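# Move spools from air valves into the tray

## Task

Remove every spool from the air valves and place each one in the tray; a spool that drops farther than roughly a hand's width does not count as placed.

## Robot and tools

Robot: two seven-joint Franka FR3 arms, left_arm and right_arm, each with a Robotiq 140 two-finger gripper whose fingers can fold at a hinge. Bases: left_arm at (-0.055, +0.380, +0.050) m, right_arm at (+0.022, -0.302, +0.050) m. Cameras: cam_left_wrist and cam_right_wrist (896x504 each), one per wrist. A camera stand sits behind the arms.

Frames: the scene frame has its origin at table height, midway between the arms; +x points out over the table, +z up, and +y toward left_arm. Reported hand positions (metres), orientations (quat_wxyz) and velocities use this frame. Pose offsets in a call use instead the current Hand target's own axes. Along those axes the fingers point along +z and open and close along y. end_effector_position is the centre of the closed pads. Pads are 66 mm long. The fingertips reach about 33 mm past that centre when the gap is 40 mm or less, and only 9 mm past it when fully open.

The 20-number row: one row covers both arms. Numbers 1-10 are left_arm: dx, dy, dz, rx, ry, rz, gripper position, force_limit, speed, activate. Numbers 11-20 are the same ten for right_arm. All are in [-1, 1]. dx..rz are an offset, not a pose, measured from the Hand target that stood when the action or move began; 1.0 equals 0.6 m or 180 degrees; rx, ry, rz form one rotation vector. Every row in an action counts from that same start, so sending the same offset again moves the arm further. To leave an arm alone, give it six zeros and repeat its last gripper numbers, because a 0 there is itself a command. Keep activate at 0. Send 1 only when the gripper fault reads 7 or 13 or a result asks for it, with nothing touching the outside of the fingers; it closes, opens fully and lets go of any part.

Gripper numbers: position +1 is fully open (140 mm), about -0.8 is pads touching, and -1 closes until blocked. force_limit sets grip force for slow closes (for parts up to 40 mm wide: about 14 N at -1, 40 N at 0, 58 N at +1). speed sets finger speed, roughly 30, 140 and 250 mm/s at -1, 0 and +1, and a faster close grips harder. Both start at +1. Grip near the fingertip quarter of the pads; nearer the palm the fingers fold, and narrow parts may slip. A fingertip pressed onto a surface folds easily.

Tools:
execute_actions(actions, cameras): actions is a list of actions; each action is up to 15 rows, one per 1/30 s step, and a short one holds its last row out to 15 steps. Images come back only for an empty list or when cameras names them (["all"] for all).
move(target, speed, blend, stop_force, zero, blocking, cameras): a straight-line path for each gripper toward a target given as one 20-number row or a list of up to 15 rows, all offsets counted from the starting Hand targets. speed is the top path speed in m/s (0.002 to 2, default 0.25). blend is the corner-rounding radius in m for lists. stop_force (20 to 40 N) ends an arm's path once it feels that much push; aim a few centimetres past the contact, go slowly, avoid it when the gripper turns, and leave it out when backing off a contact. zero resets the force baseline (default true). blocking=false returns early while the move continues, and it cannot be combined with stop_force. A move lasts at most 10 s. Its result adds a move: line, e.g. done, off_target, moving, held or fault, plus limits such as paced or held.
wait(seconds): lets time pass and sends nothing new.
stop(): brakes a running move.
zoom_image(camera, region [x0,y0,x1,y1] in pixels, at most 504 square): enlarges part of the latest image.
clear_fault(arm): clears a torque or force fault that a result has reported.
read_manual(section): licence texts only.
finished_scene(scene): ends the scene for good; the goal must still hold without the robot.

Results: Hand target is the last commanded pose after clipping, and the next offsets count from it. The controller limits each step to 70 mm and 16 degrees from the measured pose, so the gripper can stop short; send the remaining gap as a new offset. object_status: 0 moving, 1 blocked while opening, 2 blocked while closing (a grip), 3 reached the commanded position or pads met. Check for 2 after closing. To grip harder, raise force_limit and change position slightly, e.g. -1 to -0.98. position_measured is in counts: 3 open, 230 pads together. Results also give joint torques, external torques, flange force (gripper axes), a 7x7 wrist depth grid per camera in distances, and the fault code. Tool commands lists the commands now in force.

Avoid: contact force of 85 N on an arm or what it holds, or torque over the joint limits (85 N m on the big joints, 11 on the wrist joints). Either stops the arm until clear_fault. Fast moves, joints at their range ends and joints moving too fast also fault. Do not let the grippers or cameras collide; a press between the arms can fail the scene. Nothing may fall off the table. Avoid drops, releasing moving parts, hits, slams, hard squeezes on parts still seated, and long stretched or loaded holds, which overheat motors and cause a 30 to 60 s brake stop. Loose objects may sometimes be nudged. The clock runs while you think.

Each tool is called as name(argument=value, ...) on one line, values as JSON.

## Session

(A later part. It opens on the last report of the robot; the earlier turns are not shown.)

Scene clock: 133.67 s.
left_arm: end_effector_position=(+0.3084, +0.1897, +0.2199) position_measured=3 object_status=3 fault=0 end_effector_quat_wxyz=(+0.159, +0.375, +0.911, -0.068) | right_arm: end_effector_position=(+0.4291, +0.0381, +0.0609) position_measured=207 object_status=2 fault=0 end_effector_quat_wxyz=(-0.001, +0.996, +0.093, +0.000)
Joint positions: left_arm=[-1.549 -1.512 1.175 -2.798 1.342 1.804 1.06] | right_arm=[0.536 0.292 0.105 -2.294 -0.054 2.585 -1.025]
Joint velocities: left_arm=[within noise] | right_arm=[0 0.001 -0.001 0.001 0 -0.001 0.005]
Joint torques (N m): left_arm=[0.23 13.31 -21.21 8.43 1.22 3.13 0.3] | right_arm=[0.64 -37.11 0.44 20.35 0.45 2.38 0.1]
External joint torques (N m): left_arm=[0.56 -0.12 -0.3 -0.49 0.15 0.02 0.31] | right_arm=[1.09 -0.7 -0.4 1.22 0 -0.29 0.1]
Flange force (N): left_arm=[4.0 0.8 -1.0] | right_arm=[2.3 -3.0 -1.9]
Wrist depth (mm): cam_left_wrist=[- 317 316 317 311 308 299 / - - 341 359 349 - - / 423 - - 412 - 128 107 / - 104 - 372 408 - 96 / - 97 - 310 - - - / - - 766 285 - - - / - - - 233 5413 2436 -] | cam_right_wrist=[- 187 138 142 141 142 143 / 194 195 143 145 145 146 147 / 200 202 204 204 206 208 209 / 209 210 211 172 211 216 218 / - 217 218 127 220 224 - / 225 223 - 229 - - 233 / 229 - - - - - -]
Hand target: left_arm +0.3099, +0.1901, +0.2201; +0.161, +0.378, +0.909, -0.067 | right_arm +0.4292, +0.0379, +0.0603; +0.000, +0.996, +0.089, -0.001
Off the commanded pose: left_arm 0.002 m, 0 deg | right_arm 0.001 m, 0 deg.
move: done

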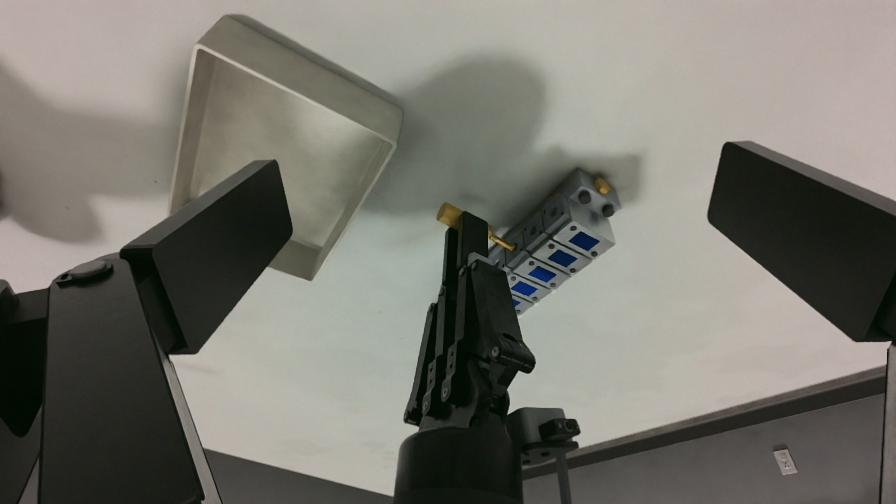

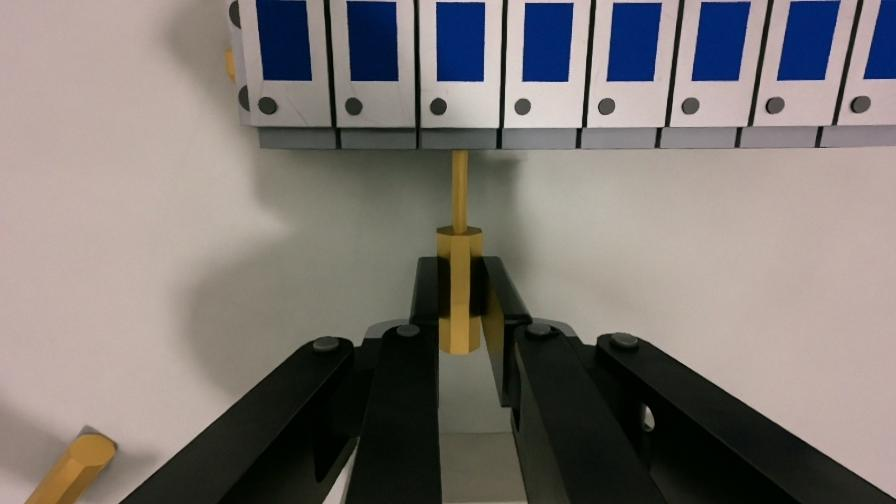

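move(target=[[0,0,0,0,0,0,1,1,1,0,0.0145,-0.0005,0,0,0,0,-1,0.5,-1,0],[0,0,0,0,0,0,1,1,1,0,0.0225,-0.0005,-0.0063,0,0,0,-1,0.5,-1,0],[0,0,0,0,0,0,1,1,1,0,0.0782,-0.0005,-0.017,0,0,0,-1,0.5,-1,0]], speed=0.04, stop_force=40, cameras=["cam_right_wrist"])

move(target=[[0,0,0,0,0,0,1,1,1,0,-0.02,0,0.009,0,0,0,-1,0.5,-1,0],[0,0,0,0,0,0,1,1,1,0,-0.079,0,0.0107,0,0,0,-1,0.5,-1,0],[0,0,0,0,0,0,1,1,1,0,-0.079,-0.046,0.017,0,0,0,-1,0.5,-1,0]], speed=[0.1,0.1,0.1], blend=[0.005,0,0], cameras=["all"])

zoom_image(camera="cam_left_wrist", region=[490, 190, 570, 250])

zoom_image(camera="cam_right_wrist", region=[360, 60, 560, 185])

Scene clock: 138.73 s.
left_arm: end_effector_position=(+0.3084, +0.1897, +0.2199) position_measured=3 object_status=3 fault=0 end_effector_quat_wxyz=(+0.159, +0.375, +0.911, -0.068) | right_arm: end_effector_position=(+0.4606, +0.0460, +0.0636) position_measured=207 object_status=2 fault=0 end_effector_quat_wxyz=(+0.006, +0.996, +0.092, -0.014)
Joint positions: left_arm=[-1.549 -1.512 1.175 -2.798 1.342 1.804 1.06] | right_arm=[0.516 0.369 0.103 -2.15 -0.054 2.487 -1.049]
Joint torques (N m): left_arm=[0.19 13.37 -21.2 8.47 1.22 3.1 0.29] | right_arm=[-3.86 -44.23 -3.15 26.04 -0.53 4.78 -0.23]
External joint torques (N m): left_arm=[0.45 0.01 -0.3 -0.54 0.14 -0.01 0.3] | right_arm=[-3.31 -4.4 -4.24 5.91 -1.02 2.18 -0.24]
Flange force (N): left_arm=[3.5 0.6 -1.0] | right_arm=[10.9 1.6 -4.3]
Wrist depth (mm): cam_left_wrist=[- 316 308 330 314 309 309 / - - - 362 356 358 347 / - - 410 - - 128 113 / - 104 478 - - - 96 / - 631 - 355 312 - - / - - - 336 275 - - / - - - 252 255 - -] | cam_right_wrist=[186 185 188 192 190 193 194 / 193 194 145 146 147 149 151 / 200 203 150 152 153 156 158 / 209 211 214 168 217 221 224 / 220 222 219 127 225 230 231 / 226 227 - 232 - 237 246 / - - - - - - 254]
Hand target: left_arm +0.3099, +0.1901, +0.2201; +0.161, +0.378, +0.909, -0.067 | right_arm +0.4754, +0.0465, +0.0705; +0.000, +0.996, +0.089, -0.001
Off the commanded pose: left_arm 0.002 m, 0 deg | right_arm 0.016 m, 2 deg.
move: off_target (right_arm)

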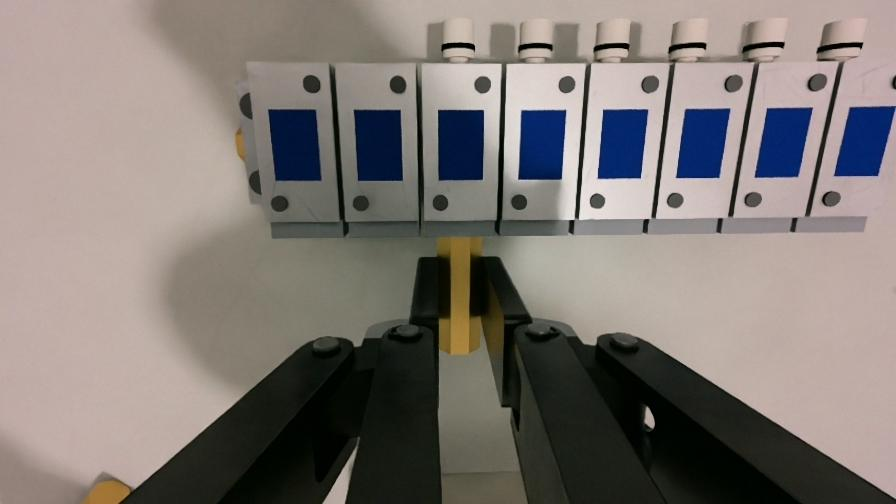

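Scene clock: 140.73 s.
left_arm: end_effector_position=(+0.3084, +0.1897, +0.2199) position_measured=3 object_status=3 fault=0 end_effector_quat_wxyz=(+0.159, +0.375, +0.911, -0.068) | right_arm: end_effector_position=(+0.4237, +0.0654, +0.0609) position_measured=207 object_status=2 fault=0 end_effector_quat_wxyz=(-0.001, +0.996, +0.093, +0.000)
Joint positions: left_arm=[-1.549 -1.512 1.175 -2.798 1.342 1.804 1.06] | right_arm=[0.591 0.323 0.097 -2.244 -0.054 2.565 -0.981]
Joint velocities: left_arm=[within noise] | right_arm=[0.001 0 0 0 0.001 -0.001 0.005]
Joint torques (N m): left_arm=[0.19 13.36 -21.19 8.49 1.21 3.1 0.29] | right_arm=[0.65 -38.5 0.47 20.64 0.48 2.4 0.09]
External joint torques (N m): left_arm=[0.47 -0.07 -0.33 -0.49 0.13 0.01 0.3] | right_arm=[1.05 -0.68 -0.49 1.11 0.02 -0.29 0.09]
Flange force (N): left_arm=[3.6 0.7 -1.1] | right_arm=[2.0 -2.9 -1.8]
Wrist depth (mm): cam_left_wrist=[- 317 314 314 303 314 - / - 350 - 358 - - 348 / - 369 - 430 - 128 112 / - 104 - 353 481 - 96 / - 96 610 297 254 629 - / - - - 260 - - - / - - - 215 2677 - -] | cam_right_wrist=[188 189 170 139 141 - 142 / 193 195 177 146 146 147 148 / 200 203 204 204 206 210 211 / 211 209 212 169 215 215 216 / 216 219 218 127 220 225 227 / 225 225 - - - 231 233 / 232 - - - - - -]
Hand target: left_arm +0.3099, +0.1901, +0.2201; +0.161, +0.378, +0.909, -0.067 | right_arm +0.4238, +0.0653, +0.0603; +0.000, +0.996, +0.089, -0.001
Off the commanded pose: left_arm 0.002 m, 0 deg | right_arm 0.001 m, 1 deg.
move: done

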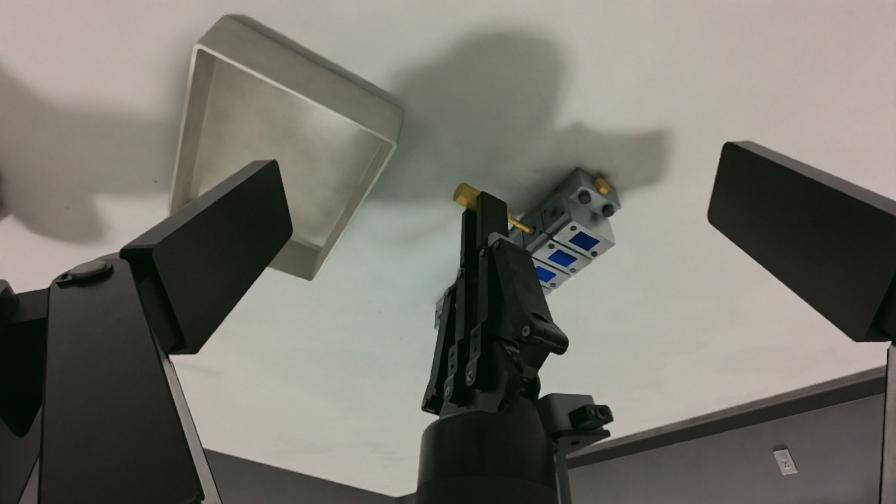

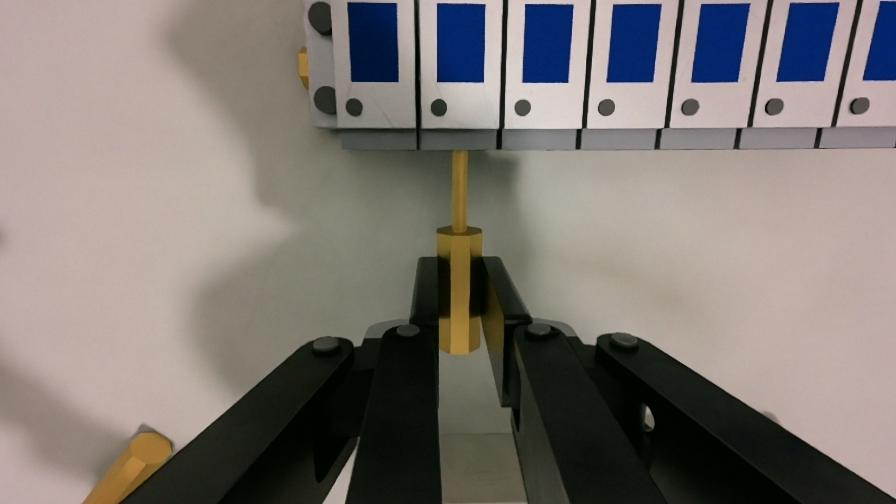

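Scaled by 6.300 from the camera's image (finer frame: 1280x720).

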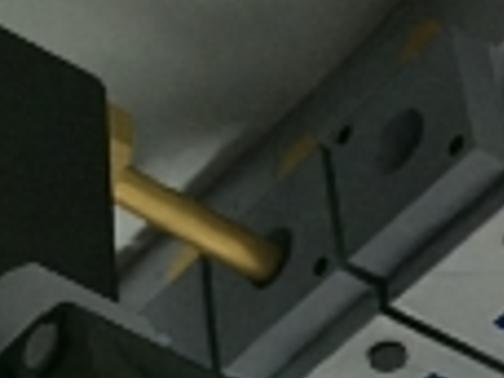

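Scaled by 2.520 from the camera's image (finer frame: 1280x720).

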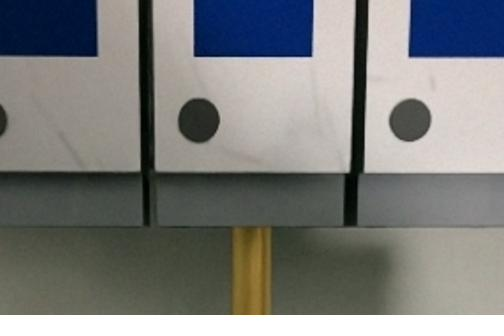

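move(target=[[0,0,0,0,0,0,1,1,1,0,-0.002,-0.0005,0.001,0,0,0,-1,0.5,-1,0],[0,0,0,0,0,0,1,1,1,0,0.0145,-0.0005,0.001,0,0,0,-1,0.5,-1,0],[0,0,0,0,0,0,1,1,1,0,0.0225,-0.0005,-0.0063,0,0,0,-1,0.5,-1,0],[0,0,0,0,0,0,1,1,1,0,0.0778,-0.0005,-0.017,0,0,0,-1,0.5,-1,0]], speed=0.04, stop_force=40, cameras=["cam_right_wrist"])

move(target=[[0,0,0,0,0,0,1,1,1,0,-0.02,0,0.009,0,0,0,-1,0.5,-1,0],[0,0,0,0,0,0,1,1,1,0,-0.08,0,0.0107,0,0,0,-1,0.5,-1,0],[0,0,0,0,0,0,1,1,1,0,-0.08,-0.046,0.0175,0,0,0,-1,0.5,-1,0]], speed=[0.1,0.1,0.1], blend=[0.005,0,0], cameras=["all"])

zoom_image(camera="cam_left_wrist", region=[510, 170, 590, 230])

zoom_image(camera="cam_right_wrist", region=[360, 60, 560, 185])

Scene clock: 146.80 s.
left_arm: end_effector_position=(+0.3084, +0.1897, +0.2199) position_measured=3 object_status=3 fault=0 end_effector_quat_wxyz=(+0.159, +0.375, +0.911, -0.068) | right_arm: end_effector_position=(+0.4550, +0.0731, +0.0632) position_measured=207 object_status=2 fault=0 end_effector_quat_wxyz=(+0.007, +0.996, +0.092, -0.013)
Joint positions: left_arm=[-1.549 -1.512 1.175 -2.798 1.342 1.804 1.06] | right_arm=[0.565 0.399 0.097 -2.102 -0.053 2.469 -1.007]
Joint torques (N m): left_arm=[0.13 13.36 -21.18 8.42 1.22 3.11 0.26] | right_arm=[-4.04 -45.83 -3.1 26.31 -0.62 4.65 -0.24]
External joint torques (N m): left_arm=[0.45 -0.04 -0.31 -0.52 0.15 0.01 0.27] | right_arm=[-3.52 -4.91 -4.3 5.96 -1.12 2.05 -0.24]
Flange force (N): left_arm=[3.5 0.5 -0.9] | right_arm=[10.5 1.6 -5.5]
Wrist depth (mm): cam_left_wrist=[- - - - 316 313 - / 374 - - 357 345 - 346 / - - - - - 127 112 / - 104 - - 364 - 96 / - 96 614 342 289 - - / - - - 316 259 - - / - - - 240 231 - -] | cam_right_wrist=[186 187 188 190 189 193 196 / 193 194 193 146 147 149 150 / 200 201 200 152 153 156 157 / 209 211 214 167 218 222 224 / 218 219 219 126 225 231 232 / 227 226 - 234 - 88 246 / - - - - - - -]
Hand target: left_arm +0.3099, +0.1901, +0.2201; +0.161, +0.378, +0.909, -0.067 | right_arm +0.4697, +0.0739, +0.0705; +0.000, +0.996, +0.089, -0.001
Off the commanded pose: left_arm 0.002 m, 0 deg | right_arm 0.016 m, 2 deg.
move: off_target (right_arm)

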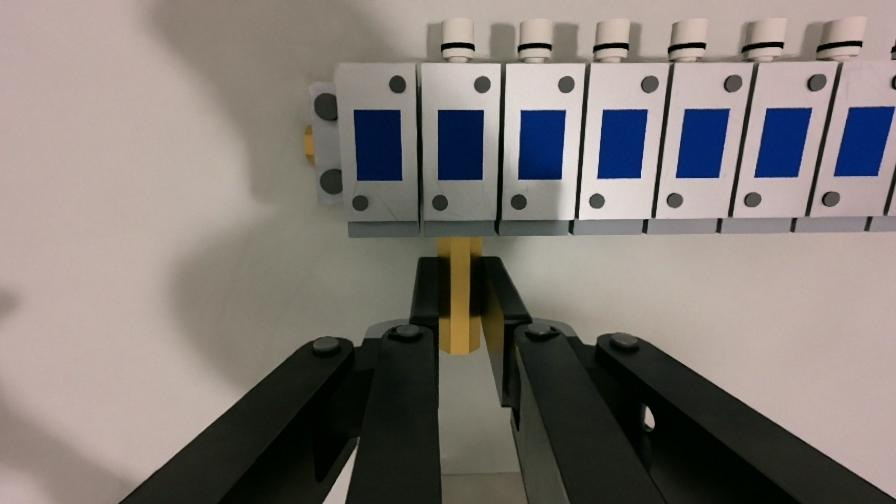

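Scene clock: 148.77 s.
left_arm: end_effector_position=(+0.3084, +0.1897, +0.2199) position_measured=3 object_status=3 fault=0 end_effector_quat_wxyz=(+0.159, +0.375, +0.911, -0.068) | right_arm: end_effector_position=(+0.4175, +0.0926, +0.0607) position_measured=207 object_status=2 fault=0 end_effector_quat_wxyz=(-0.001, +0.996, +0.094, +0.000)
Joint positions: left_arm=[-1.549 -1.512 1.175 -2.798 1.342 1.804 1.06] | right_arm=[0.643 0.355 0.089 -2.191 -0.053 2.545 -0.939]
Joint velocities: left_arm=[within noise] | right_arm=[0.001 0 -0.001 0 -0.001 0 0.007]
Joint torques (N m): left_arm=[0.21 13.4 -21.21 8.44 1.23 3.11 0.3] | right_arm=[0.66 -39.85 0.54 20.89 0.46 2.38 0.06]
External joint torques (N m): left_arm=[0.47 -0.06 -0.27 -0.55 0.14 0.01 0.32] | right_arm=[1.13 -0.73 -0.4 1.15 -0.01 -0.28 0.06]
Flange force (N): left_arm=[3.8 0.7 -0.9] | right_arm=[1.9 -3.1 -1.9]
Wrist depth (mm): cam_left_wrist=[331 312 324 319 - 309 308 / - - 346 348 - - 346 / 424 - - - 376 137 106 / - 104 - 310 451 457 96 / - 96 - 289 240 - - / - - - 226 213 - - / - - 1037 197 193 - -] | cam_right_wrist=[188 189 190 142 141 141 144 / 194 195 196 146 146 147 148 / 201 202 205 204 206 208 209 / 210 210 211 209 214 216 218 / 217 218 218 127 219 224 227 / 223 224 - 229 - 230 237 / - - - - - - 220]
Hand target: left_arm +0.3099, +0.1901, +0.2201; +0.161, +0.378, +0.909, -0.067 | right_arm +0.4176, +0.0925, +0.0601; +0.000, +0.996, +0.089, -0.001
Off the commanded pose: left_arm 0.002 m, 0 deg | right_arm 0.001 m, 1 deg.
move: done

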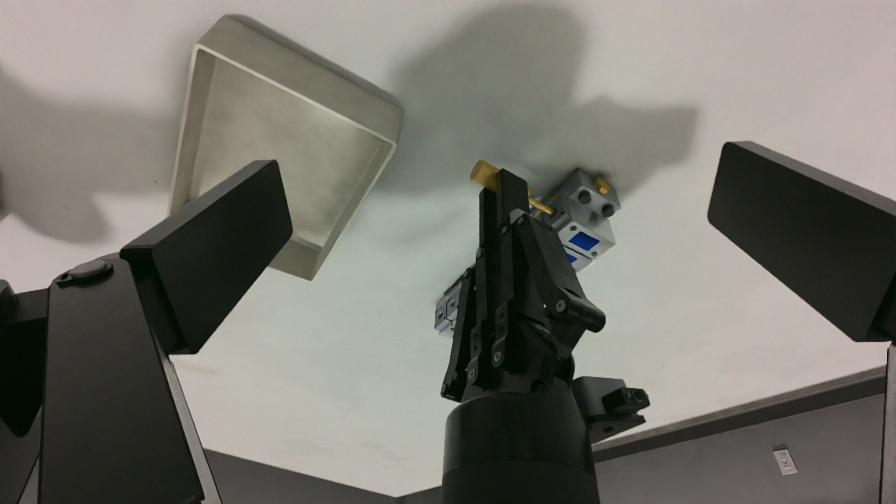

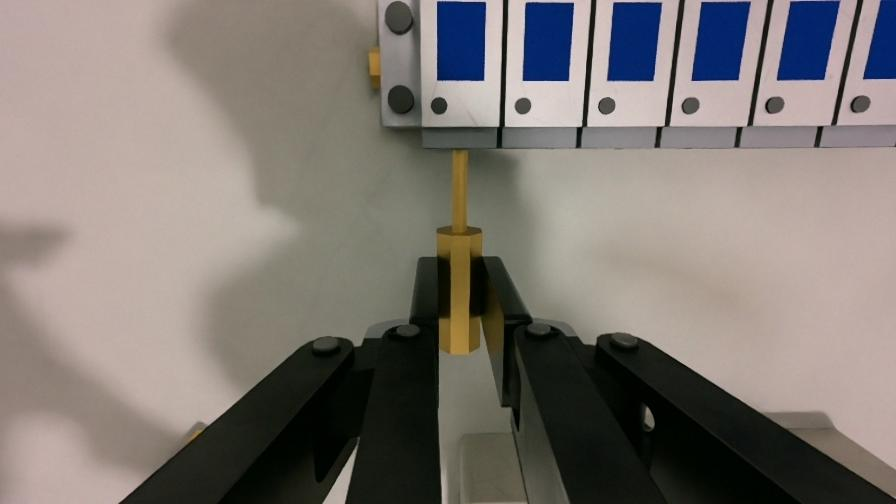

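Scaled by 6.300 from the camera's image (finer frame: 1280x720).

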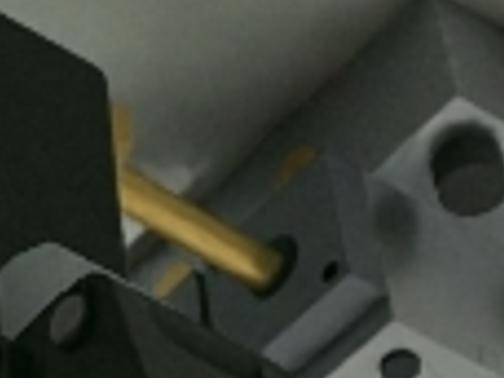

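Scaled by 2.520 from the camera's image (finer frame: 1280x720).

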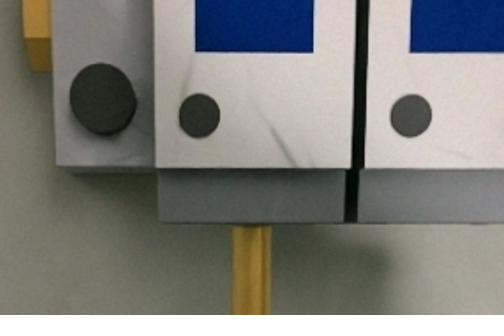

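move(target=[[0,0,0,0,0,0,1,1,1,0,0.0145,0,0,0,0,0,-1,0.5,-1,0],[0,0,0,0,0,0,1,1,1,0,0.0225,0,-0.0063,0,0,0,-1,0.5,-1,0],[0,0,0,0,0,0,1,1,1,0,0.0788,0,-0.0172,0,0,0,-1,0.5,-1,0]], speed=0.04, stop_force=40, cameras=["cam_right_wrist"])

move(target=[[0,0,0,0,0,0,1,1,1,0,-0.02,0,0.009,0,0,0,-1,0.5,-1,0],[0,0,0,0,0,0,1,1,1,0,-0.11,0,0.0107,0,0,0,-1,0.5,-1,0],[0,0,0,0,0,0,1,1,1,0,-0.11,0,0.051,0,0,0,-1,0.5,-1,0],[0,0,0,0,0,0,1,1,1,0,-0.11,0,0.051,0,0,0,-0.3,0.5,-0.8,0],[0.197,0.295,-0.391,0,0,0,1,1,1,0,-0.11,0,-0.21,0,0,0,-0.3,0.5,-0.8,0]], speed=[0.1,0.15,0.08,0.1,0.25], blend=[0.005,0,0,0,0], cameras=["all"])

Scene clock: 156.67 s.
left_arm: end_effector_position=(+0.3084, +0.1897, +0.2199) position_measured=3 object_status=3 fault=0 end_effector_quat_wxyz=(+0.159, +0.375, +0.911, -0.068) | right_arm: end_effector_position=(+0.4494, +0.1005, +0.0633) position_measured=207 object_status=2 fault=0 end_effector_quat_wxyz=(+0.006, +0.996, +0.092, -0.012)
Joint positions: left_arm=[-1.549 -1.512 1.175 -2.798 1.342 1.804 1.06] | right_arm=[0.612 0.431 0.093 -2.048 -0.053 2.449 -0.967]
Joint torques (N m): left_arm=[0.15 13.35 -21.18 8.49 1.22 3.11 0.3] | right_arm=[-4.27 -46.92 -3.24 26.35 -0.68 4.5 -0.26]
External joint torques (N m): left_arm=[0.46 -0.09 -0.3 -0.43 0.14 0.02 0.31] | right_arm=[-3.84 -4.76 -4.59 5.72 -1.19 1.91 -0.27]
Flange force (N): left_arm=[3.4 0.8 -1.0] | right_arm=[10.7 1.6 -5.3]
Wrist depth (mm): cam_left_wrist=[335 309 - 322 313 311 299 / 379 - 366 346 351 342 - / 417 - 407 - - 128 106 / - 104 - - 331 - 96 / - 96 612 446 280 - - / - - - - 242 788 - / - - - 1023 208 2255 -] | cam_right_wrist=[186 188 189 189 192 192 194 / 193 195 196 148 148 150 151 / 201 202 206 153 154 155 157 / 210 212 213 169 220 222 224 / 218 220 220 126 225 231 233 / 227 227 - 234 - 237 243 / 234 - - - - - 254]
Hand target: left_arm +0.3099, +0.1901, +0.2201; +0.161, +0.378, +0.909, -0.067 | right_arm +0.4641, +0.1009, +0.0703; +0.000, +0.996, +0.089, -0.001
Off the commanded pose: left_arm 0.002 m, 0 deg | right_arm 0.016 m, 2 deg.
move: off_target (right_arm)

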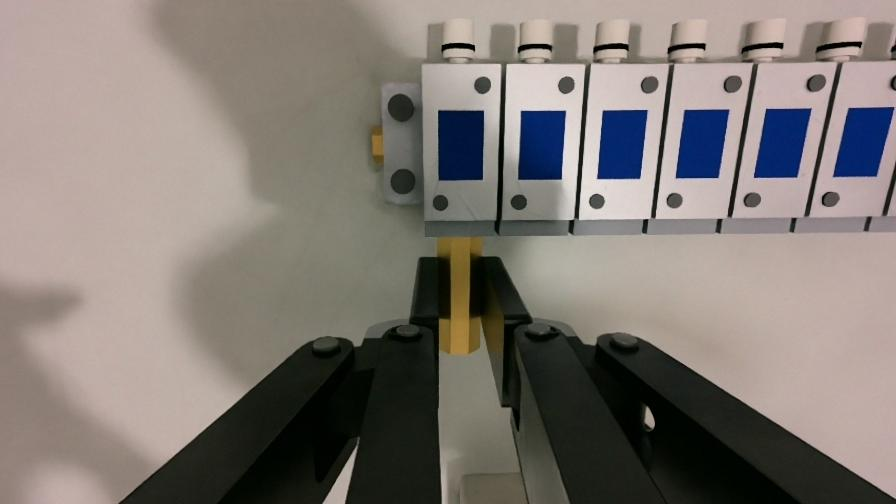

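Scene clock: 161.97 s.
left_arm: end_effector_position=(+0.3002, +0.4499, +0.3997) position_measured=3 object_status=3 fault=0 end_effector_quat_wxyz=(+0.160, +0.374, +0.911, -0.067) | right_arm: end_effector_position=(+0.4001, +0.0890, +0.1962) position_measured=167 object_status=3 fault=0 end_effector_quat_wxyz=(+0.001, +0.996, +0.087, +0.001)
Joint positions: left_arm=[-1.217 -1.707 0.722 -2.408 0.918 1.277 1.654] | right_arm=[0.662 0.074 0.092 -2.177 -0.012 2.251 -0.934]
Joint velocities: left_arm=[-0.001 0.002 0 0.001 0 -0.002 0.006] | right_arm=[within noise]
Joint torques (N m): left_arm=[-0.41 22.59 -20.57 6.99 0.53 2.86 0.33] | right_arm=[0.37 -33.92 -0.04 23.33 0.99 2.28 -0.29]
External joint torques (N m): left_arm=[-0.06 -0.47 -0.93 -0.73 -0.02 -0.33 0.34] | right_arm=[0.8 -0.64 0.09 0.19 0.36 -0.37 -0.29]
Flange force (N): left_arm=[2.9 -2.3 0.0] | right_arm=[-0.9 0.3 -2.1]
Wrist depth (mm): cam_left_wrist=[486 - - - 481 - - / - - - - - - - / - - - - - 128 106 / - 104 - - - - 96 / - 96 454 - - 2194 - / - - 409 1310 2737 2436 - / - - 376 2564 2677 - -] | cam_right_wrist=[311 313 313 289 270 276 322 / 323 321 324 305 285 334 333 / 332 335 337 336 343 331 347 / 345 340 346 347 354 361 361 / 361 355 347 - 154 345 - / 375 79 - - - 88 - / - - - 394 - - -]
Hand target: left_arm +0.3002, +0.4506, +0.4001; +0.161, +0.378, +0.909, -0.067 | right_arm +0.3993, +0.0892, +0.1964; +0.000, +0.996, +0.089, -0.001
Off the commanded pose: left_arm 0.001 m, 0 deg | right_arm 0.001 m, 0 deg.
move: done

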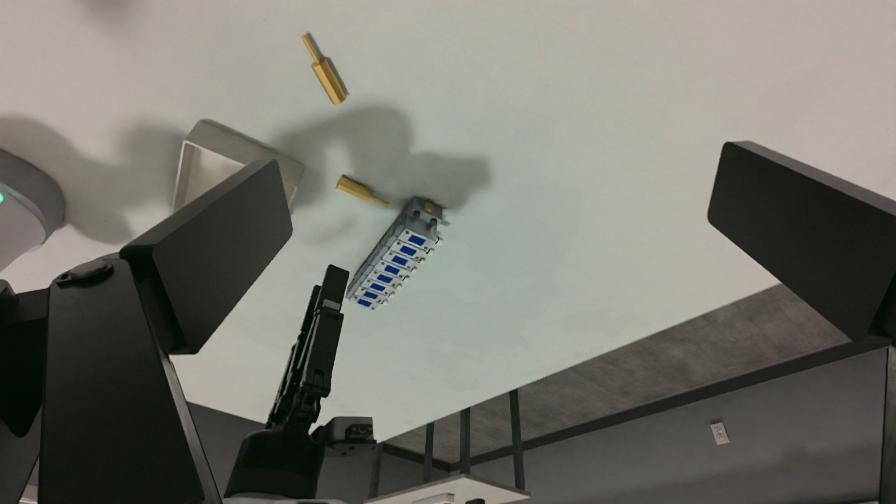

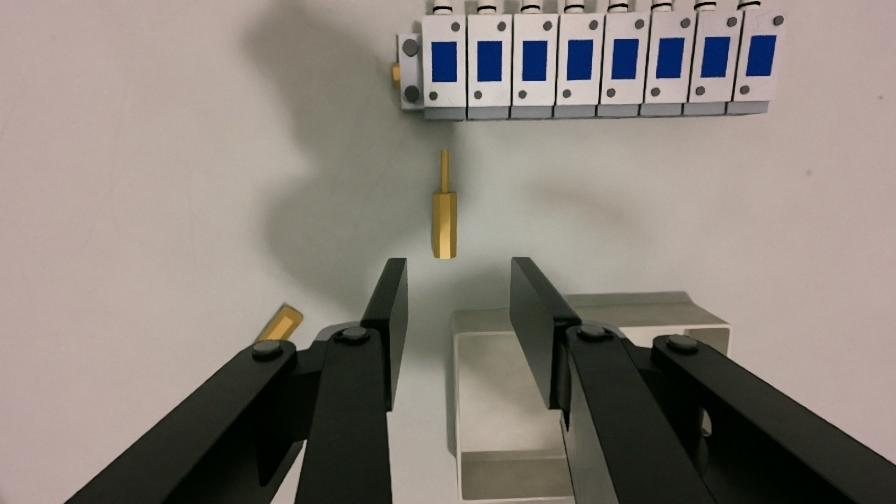

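move(target=[0,0,0,0,0,0,1,1,1,0,0.2647,0.3227,0.1607,0,0,0,-0.563,0,-0.5,0], speed=0.25, cameras=["all"])

zoom_image(camera="cam_right_wrist", region=[360, 220, 560, 370])

zoom_image(camera="cam_left_wrist", region=[330, 180, 470, 320])

Scene clock: 168.93 s.
left_arm: end_effector_position=(+0.3001, +0.4499, +0.3996) position_measured=3 object_status=3 fault=0 end_effector_quat_wxyz=(+0.160, +0.375, +0.911, -0.067) | right_arm: end_effector_position=(+0.5903, -0.0727, +0.1014) position_measured=200 object_status=3 fault=0 end_effector_quat_wxyz=(-0.001, +0.997, +0.084, +0.001)
Joint positions: left_arm=[-1.217 -1.707 0.722 -2.408 0.918 1.276 1.656] | right_arm=[0.326 0.404 0.007 -1.977 -0.001 2.383 -1.355]
Joint velocities: left_arm=[within noise] | right_arm=[-0.001 0.001 0.001 0.001 -0.001 0 -0.005]
Joint torques (N m): left_arm=[-0.23 22.76 -20.52 6.95 0.55 2.9 0.27] | right_arm=[-0.04 -42.97 0.45 22.55 0.56 2.49 -0.27]
External joint torques (N m): left_arm=[0.1 -0.35 -0.9 -0.74 -0.01 -0.29 0.28] | right_arm=[0.41 0.01 0.32 0.44 -0.04 -0.22 -0.27]
Flange force (N): left_arm=[2.9 -2.4 0.1] | right_arm=[2.1 -0.6 -0.6]
Wrist depth (mm): cam_left_wrist=[- - - 475 - - - / - - - - - - - / - 583 - - - 136 107 / - 104 - 736 - - 96 / - 97 - 876 959 2298 - / - - - - 2832 2537 - / - - 564 2388 - - -] | cam_right_wrist=[226 227 228 230 232 234 236 / 233 234 236 236 241 242 244 / 239 242 244 249 249 248 254 / 258 251 252 254 257 - 264 / 215 205 212 127 264 265 274 / - - - 213 - 88 283 / - - - - - - -]
Hand target: left_arm +0.3002, +0.4506, +0.4001; +0.161, +0.378, +0.909, -0.067 | right_arm +0.5898, -0.0732, +0.0997; +0.000, +0.996, +0.089, -0.001
Off the commanded pose: left_arm 0.001 m, 0 deg | right_arm 0.002 m, 1 deg.
move: done

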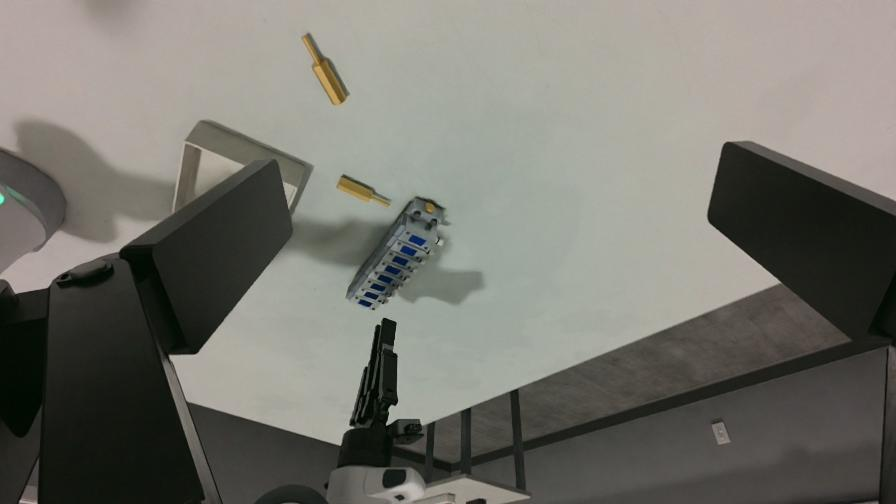

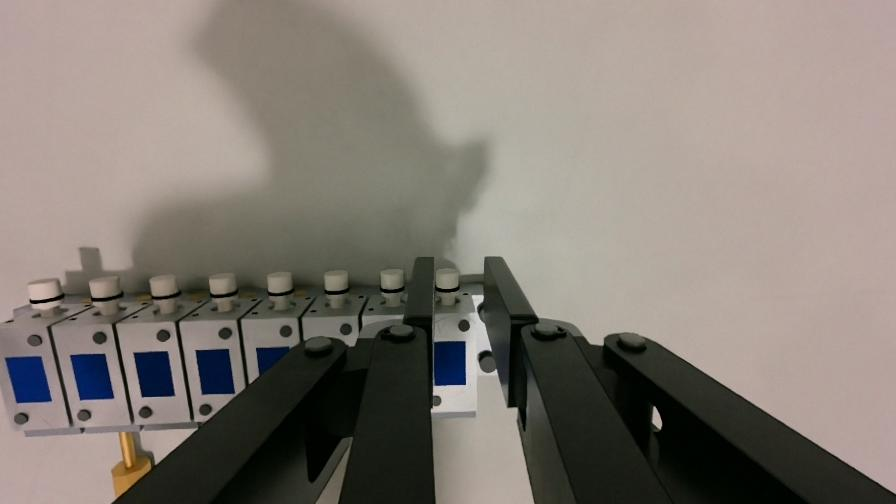

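Scaled by 2.520 from the camera's image (finer frame: 1280x720).

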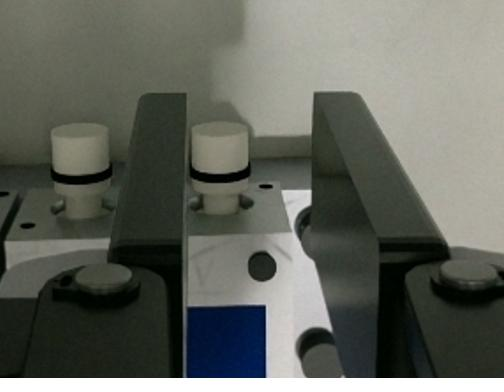

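Scaled by 3.600 from the camera's image (finer frame: 1280x720).

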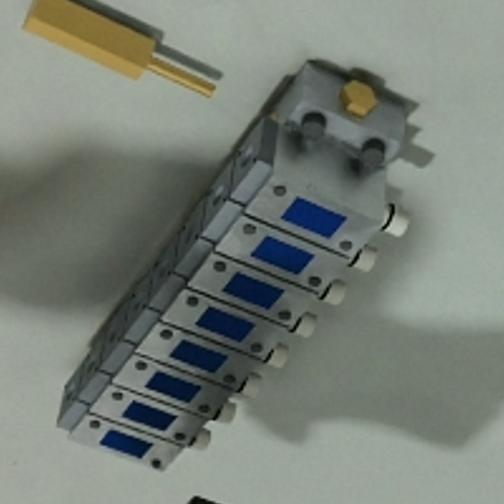

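move(target=[[0,0,0,0,0,0,1,1,1,0,-0.003,-0.006,0,0,0,-0.009,-0.563,0,-0.5,0],[0,0,0,0,0,0,1,1,1,0,-0.003,-0.006,0.035,0,0,-0.009,-0.563,0,-0.5,0]], speed=0.1, cameras=["cam_right_wrist"])

zoom_image(camera="cam_right_wrist", region=[360, 220, 560, 370])

Scene clock: 175.73 s.
left_arm: end_effector_position=(+0.3001, +0.4499, +0.3996) position_measured=3 object_status=3 fault=0 end_effector_quat_wxyz=(+0.160, +0.375, +0.911, -0.067) | right_arm: end_effector_position=(+0.5867, -0.0695, +0.0793) position_measured=200 object_status=3 fault=0 end_effector_quat_wxyz=(-0.001, +0.995, +0.098, -0.002)
Joint positions: left_arm=[-1.217 -1.707 0.722 -2.408 0.918 1.276 1.656] | right_arm=[0.326 0.44 0.014 -1.984 -0.004 2.422 -1.375]
Joint torques (N m): left_arm=[-0.17 22.71 -20.52 6.99 0.54 2.9 0.31] | right_arm=[0.3 -44.31 0.25 21.62 0.23 2.73 -0.3]
External joint torques (N m): left_arm=[0.16 -0.4 -0.86 -0.69 -0.01 -0.28 0.32] | right_arm=[0.8 -0.95 0.02 0.14 -0.34 0.05 -0.3]
Flange force (N): left_arm=[3.1 -2.2 0.2] | right_arm=[-1.9 -0.2 -1.6]
Wrist depth (mm): cam_left_wrist=[- - - - - 514 - / - - - - - - - / - - - - - 128 106 / - 105 - - - - 96 / - 96 - - - 2175 - / - - - 4129 2800 2619 - / - - 568 2030 2935 2486 -] | cam_right_wrist=[204 206 208 208 210 212 215 / 212 213 215 224 217 219 221 / 219 221 223 225 228 230 231 / 227 228 233 230 234 235 239 / 181 183 184 127 241 246 253 / 185 184 - 189 - 88 260 / - - - - - - 267]
Hand target: left_arm +0.3002, +0.4506, +0.4001; +0.161, +0.378, +0.909, -0.067 | right_arm +0.5874, -0.0700, +0.0787; +0.000, +0.995, +0.103, -0.001
Off the commanded pose: left_arm 0.001 m, 0 deg | right_arm 0.001 m, 1 deg.
move: done

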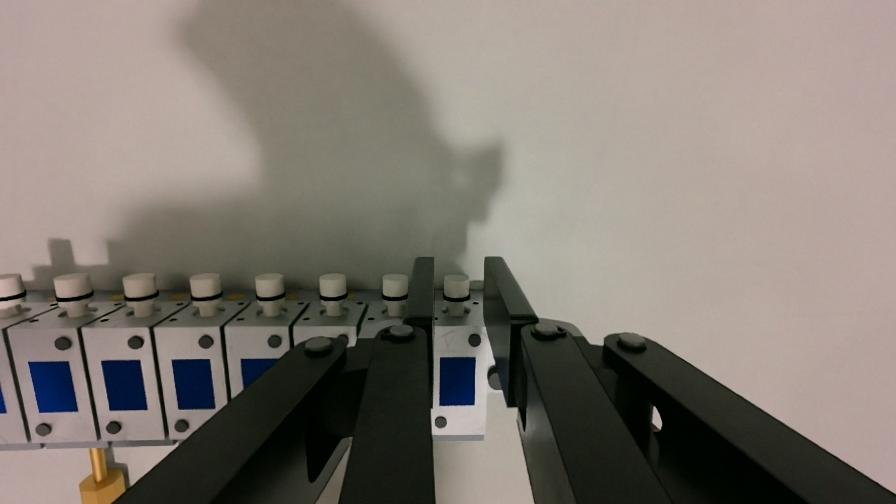

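Scaled by 2.520 from the camera's image (finer frame: 1280x720).

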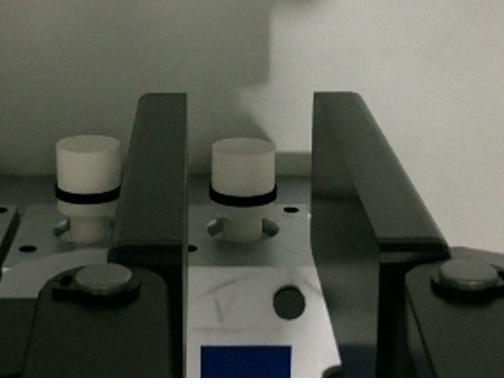

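move(target=[[0,0,0,0,0,0,1,1,1,0,-0.003,0.001,0,0,0,0,-0.563,0,-0.5,0],[0,0,0,0,0,0,1,1,1,0,-0.003,0.001,0.028,0,0,0,-0.563,0,-0.5,0]], speed=0.08, cameras=["all"])

zoom_image(camera="cam_right_wrist", region=[360, 220, 560, 370])

zoom_image(camera="cam_left_wrist", region=[330, 240, 430, 340])

Scene clock: 182.67 s.
left_arm: end_effector_position=(+0.3001, +0.4499, +0.3996) position_measured=3 object_status=3 fault=0 end_effector_quat_wxyz=(+0.160, +0.375, +0.911, -0.067) | right_arm: end_effector_position=(+0.5853, -0.0700, +0.0630) position_measured=200 object_status=3 fault=0 end_effector_quat_wxyz=(-0.001, +0.995, +0.099, -0.001)
Joint positions: left_arm=[-1.217 -1.707 0.722 -2.408 0.918 1.276 1.656] | right_arm=[0.326 0.467 0.014 -1.993 -0.005 2.458 -1.376]
Joint velocities: left_arm=[within noise] | right_arm=[0 0 -0.001 0 -0.001 0.003 0.001]
Joint torques (N m): left_arm=[-0.21 22.74 -20.52 6.94 0.52 2.9 0.33] | right_arm=[0.24 -44.64 0.21 21.32 0.21 2.93 -0.2]
External joint torques (N m): left_arm=[0.2 -0.43 -0.91 -0.72 -0.03 -0.28 0.34] | right_arm=[0.75 -0.87 -0.04 0.22 -0.35 0.24 -0.2]
Flange force (N): left_arm=[3.3 -2.4 0.1] | right_arm=[-1.7 -0.4 -1.2]
Wrist depth (mm): cam_left_wrist=[- 487 483 - - - - / - - - - - - - / - - - 638 - 128 107 / - 104 - 658 736 - 96 / - 96 - - - 2235 - / - - - - 2832 2511 - / - - 499 2118 3248 2047 -] | cam_right_wrist=[190 191 193 195 196 198 199 / 196 198 199 201 203 204 206 / 203 204 206 208 210 212 214 / 212 213 215 215 218 221 223 / 174 172 181 127 224 228 231 / 166 166 - 171 - 88 241 / - - - 244 - - 249]
Hand target: left_arm +0.3002, +0.4506, +0.4001; +0.161, +0.378, +0.909, -0.067 | right_arm +0.5857, -0.0709, +0.0619; +0.000, +0.995, +0.103, -0.001
Off the commanded pose: left_arm 0.001 m, 0 deg | right_arm 0.001 m, 1 deg.
move: done

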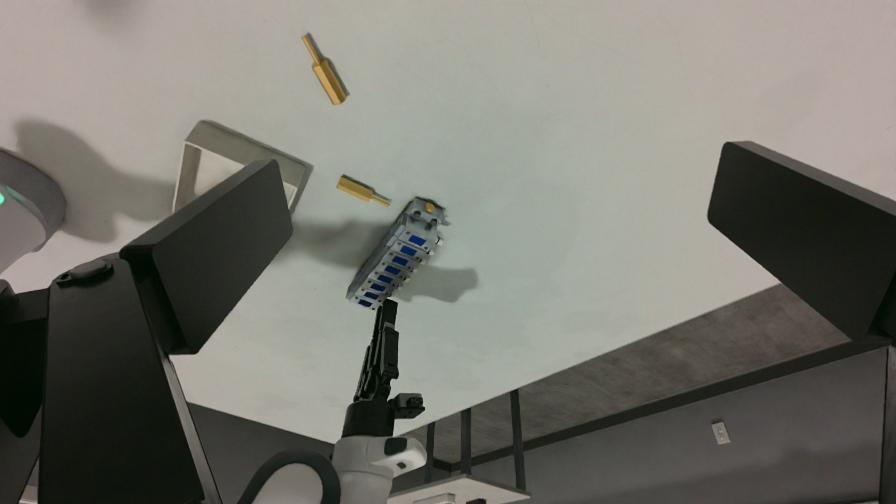

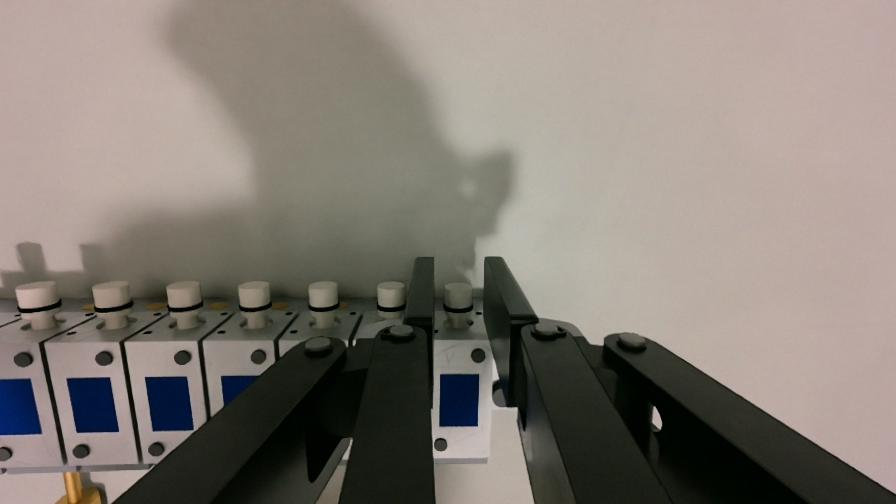

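Scaled by 2.520 from the camera's image (finer frame: 1280x720).

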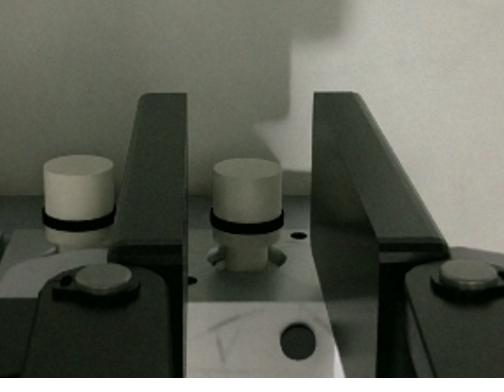

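Scaled by 5.040 from the camera's image (finer frame: 1280x720).

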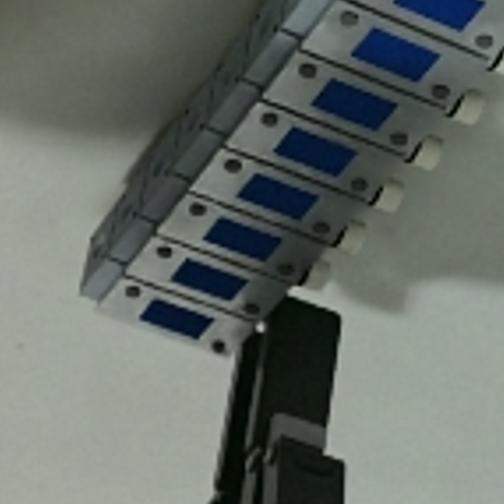

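move(target=[0,0,0,0,0,0,1,1,1,0,0,0.0,0.0148,0,0,0,-0.563,0,-1,0], speed=0.04, cameras=["cam_right_wrist"])

zoom_image(camera="cam_right_wrist", region=[360, 220, 560, 370])

Scene clock: 194.03 s.
left_arm: end_effector_position=(+0.3001, +0.4499, +0.3996) position_measured=3 object_status=3 fault=0 end_effector_quat_wxyz=(+0.160, +0.375, +0.911, -0.067) | right_arm: end_effector_position=(+0.5852, -0.0700, +0.0543) position_measured=200 object_status=3 fault=0 end_effector_quat_wxyz=(-0.001, +0.995, +0.099, -0.001)
Joint positions: left_arm=[-1.217 -1.707 0.722 -2.408 0.918 1.276 1.656] | right_arm=[0.326 0.484 0.014 -1.993 -0.005 2.475 -1.376]
Joint velocities: left_arm=[within noise] | right_arm=[0.001 0 0.001 0 0 0.004 0.001]
Joint torques (N m): left_arm=[-0.22 22.72 -20.52 6.97 0.53 2.9 0.29] | right_arm=[0.29 -44.51 0.23 21.07 0.2 2.79 -0.25]
External joint torques (N m): left_arm=[0.13 -0.4 -0.87 -0.71 -0.02 -0.29 0.3] | right_arm=[0.83 -0.55 -0.03 0.21 -0.35 0.1 -0.25]
Flange force (N): left_arm=[3.0 -2.3 0.1] | right_arm=[-0.7 -0.6 -0.8]
Wrist depth (mm): cam_left_wrist=[- - - - - - - / - - - - - - - / - - - - - 127 106 / - 104 - - - - 96 / - 96 930 - - 2276 - / - - - 2866 2768 2276 - / - - 501 2100 2737 - -] | cam_right_wrist=[181 183 184 186 187 190 190 / 188 189 191 192 194 196 197 / 197 197 198 200 202 203 205 / 206 204 206 206 208 213 213 / 166 166 181 127 111 219 222 / 158 157 - 161 - 88 231 / - - - 170 - - -]
Hand target: left_arm +0.3002, +0.4506, +0.4001; +0.161, +0.378, +0.909, -0.067 | right_arm +0.5857, -0.0709, +0.0531; +0.000, +0.995, +0.103, -0.001
Off the commanded pose: left_arm 0.001 m, 0 deg | right_arm 0.002 m, 1 deg.
move: done

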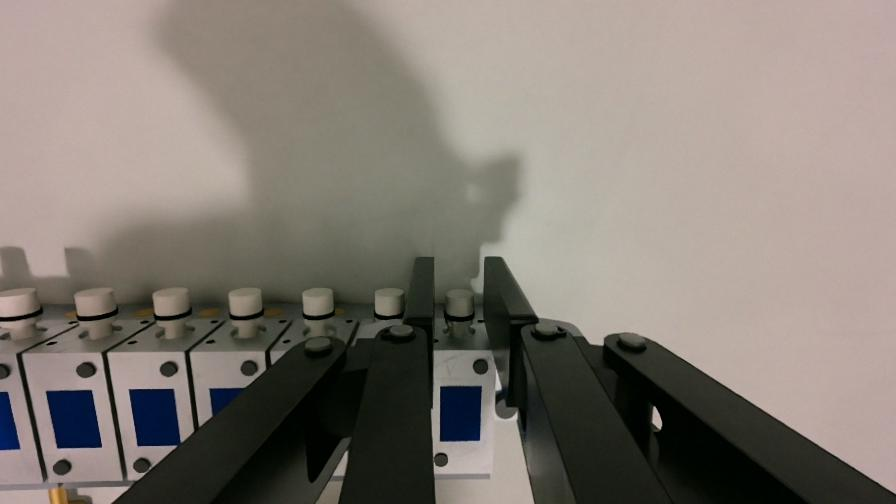

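Scaled by 2.520 from the camera's image (finer frame: 1280x720).

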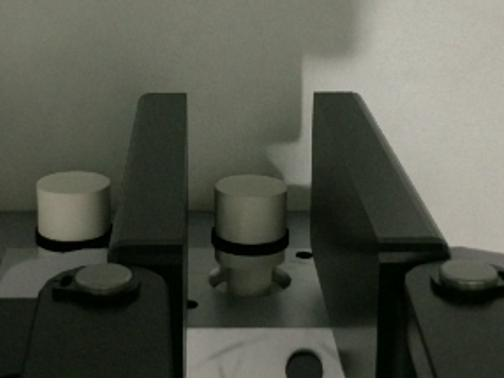

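move(target=[[0,0,0,0,0,0,1,1,1,0,0,0.0,0.004,0,0,0,-0.563,0,-1,0],[0,0,0,0,0,0,1,1,1,0,0,0.0,0.004,0,0,0,-1,0,-1,0]], speed=0.04, cameras=["cam_right_wrist"])

zoom_image(camera="cam_right_wrist", region=[360, 220, 560, 370])

Scene clock: 198.37 s.
left_arm: end_effector_position=(+0.3001, +0.4499, +0.3996) position_measured=3 object_status=3 fault=0 end_effector_quat_wxyz=(+0.160, +0.375, +0.911, -0.067) | right_arm: end_effector_position=(+0.5855, -0.0699, +0.0522) position_measured=216 object_status=0 fault=0 end_effector_quat_wxyz=(-0.002, +0.995, +0.099, -0.001)
Joint positions: left_arm=[-1.217 -1.707 0.722 -2.408 0.918 1.276 1.656] | right_arm=[0.326 0.488 0.014 -1.993 -0.005 2.48 -1.376]
Joint torques (N m): left_arm=[-0.2 22.7 -20.48 6.94 0.53 2.9 0.29] | right_arm=[-0.26 -44.21 -0.43 21.04 0.2 2.81 -0.2]
External joint torques (N m): left_arm=[0.24 -0.5 -0.88 -0.68 -0.02 -0.28 0.3] | right_arm=[0.12 -0.38 -0.84 0.33 -0.34 0.13 -0.2]
Flange force (N): left_arm=[3.4 -2.4 0.2] | right_arm=[0.3 0.3 -0.4]
Wrist depth (mm): cam_left_wrist=[- - - - - - - / - - - - - - - / - - - - - 128 112 / - 104 - 829 - - 96 / - 96 - 829 919 2214 - / - - - 2564 2706 2564 - / - - 494 2118 2156 2564 -] | cam_right_wrist=[180 181 184 184 187 188 189 / 186 187 190 191 192 194 196 / 193 195 196 198 199 201 203 / 201 202 203 204 207 208 209 / 167 167 181 127 213 217 222 / 156 156 - - - 224 229 / 162 - - - - - 236]
Hand target: left_arm +0.3002, +0.4506, +0.4001; +0.161, +0.378, +0.909, -0.067 | right_arm +0.5857, -0.0709, +0.0507; +0.000, +0.995, +0.103, -0.001
Off the commanded pose: left_arm 0.001 m, 0 deg | right_arm 0.002 m, 1 deg.
move: done

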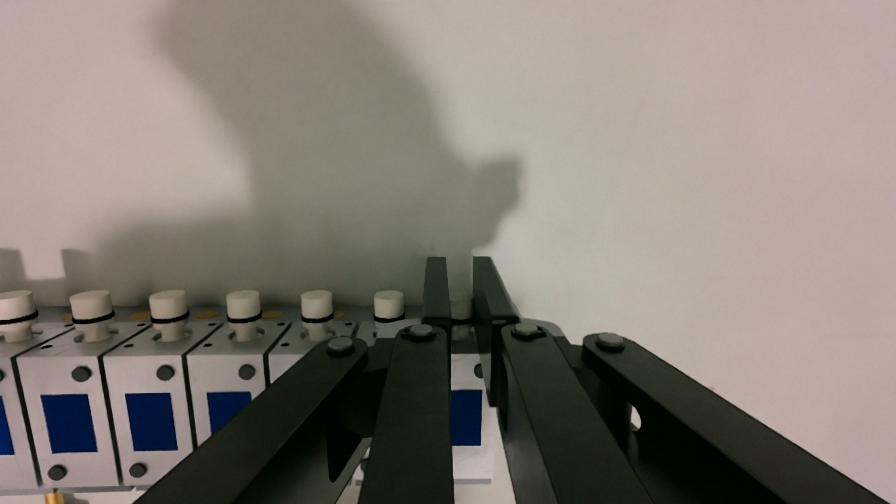

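Scaled by 2.520 from the camera's image (finer frame: 1280x720).

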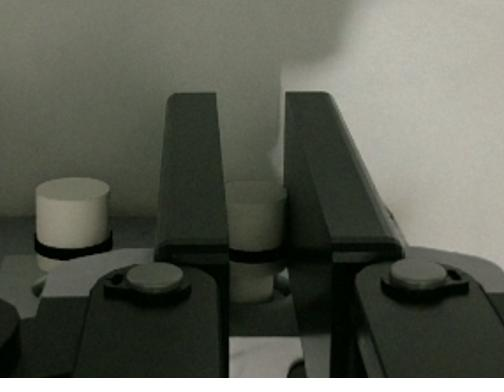

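move(target=[[0,0,0,0,0,0,1,1,1,0,0.1,0,0,0,0,0,-1,0,-1,0],[0,0,0,0,0,0,1,1,1,0,0.1,0,-0.182,0,0,0,-1,0,-1,0],[0,0,0,0,0,0,1,1,1,0,-0.4133,-0.0875,-0.182,0,0,0,-1,0,-1,0]], speed=[0.05,0.2,0.3], blend=[0.01,0.03,0], cameras=["cam_right_wrist"])

Scene clock: 205.93 s.
left_arm: end_effector_position=(+0.3001, +0.4499, +0.3996) position_measured=3 object_status=3 fault=0 end_effector_quat_wxyz=(+0.160, +0.375, +0.911, -0.067) | right_arm: end_effector_position=(+0.3323, -0.0710, +0.1596) position_measured=216 object_status=2 fault=0 end_effector_quat_wxyz=(+0.001, +0.994, +0.109, -0.001)
Joint positions: left_arm=[-1.217 -1.707 0.722 -2.408 0.918 1.276 1.656] | right_arm=[0.447 -0.313 0.15 -2.718 0.067 2.403 -1.199]
Joint velocities: left_arm=[within noise] | right_arm=[0.001 -0.001 0.002 0 0.001 0.001 0.007]
Joint torques (N m): left_arm=[-0.23 22.71 -20.46 6.98 0.53 2.9 0.27] | right_arm=[0.14 -18.82 -1.12 21.46 0.94 2.8 0.1]
External joint torques (N m): left_arm=[0.16 -0.44 -0.88 -0.67 -0.02 -0.28 0.28] | right_arm=[0.33 -0.9 0.52 -0.13 0.37 0.13 0.1]
Flange force (N): left_arm=[3.1 -2.3 0.1] | right_arm=[-3.8 -0.1 -1.5]
Wrist depth (mm): cam_left_wrist=[494 - - - - - - / - - - - - - - / - - - 601 664 128 106 / - 104 846 - - - 96 / - 96 970 - - 2156 - / - - 1107 - 2737 2486 - / - - 2537 2486 2365 - -] | cam_right_wrist=[275 273 277 278 276 285 287 / 286 287 288 289 288 291 296 / 291 296 295 302 - 303 309 / - 306 - 313 316 311 320 / 318 318 - 127 324 329 330 / 327 - - - - 333 344 / - - - - - - -]
Hand target: left_arm +0.3002, +0.4506, +0.4001; +0.161, +0.378, +0.909, -0.067 | right_arm +0.3324, -0.0704, +0.1602; +0.000, +0.995, +0.103, -0.001
Off the commanded pose: left_arm 0.001 m, 0 deg | right_arm 0.001 m, 1 deg.
move: done

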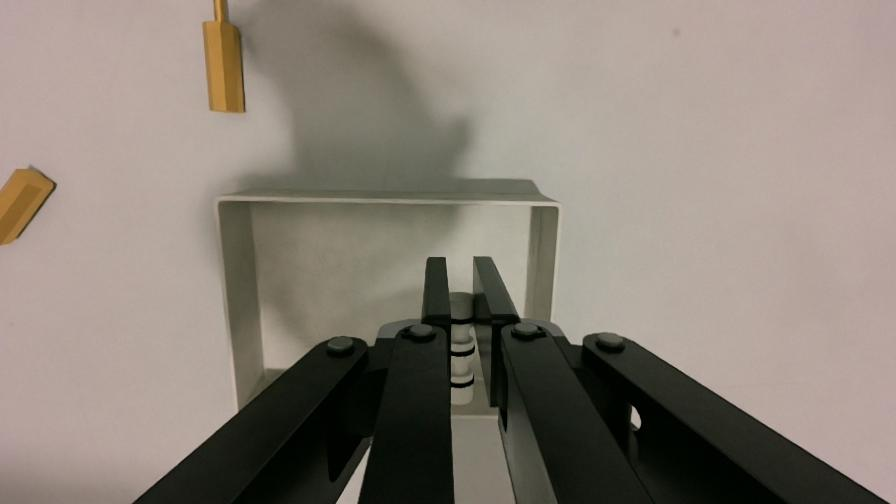

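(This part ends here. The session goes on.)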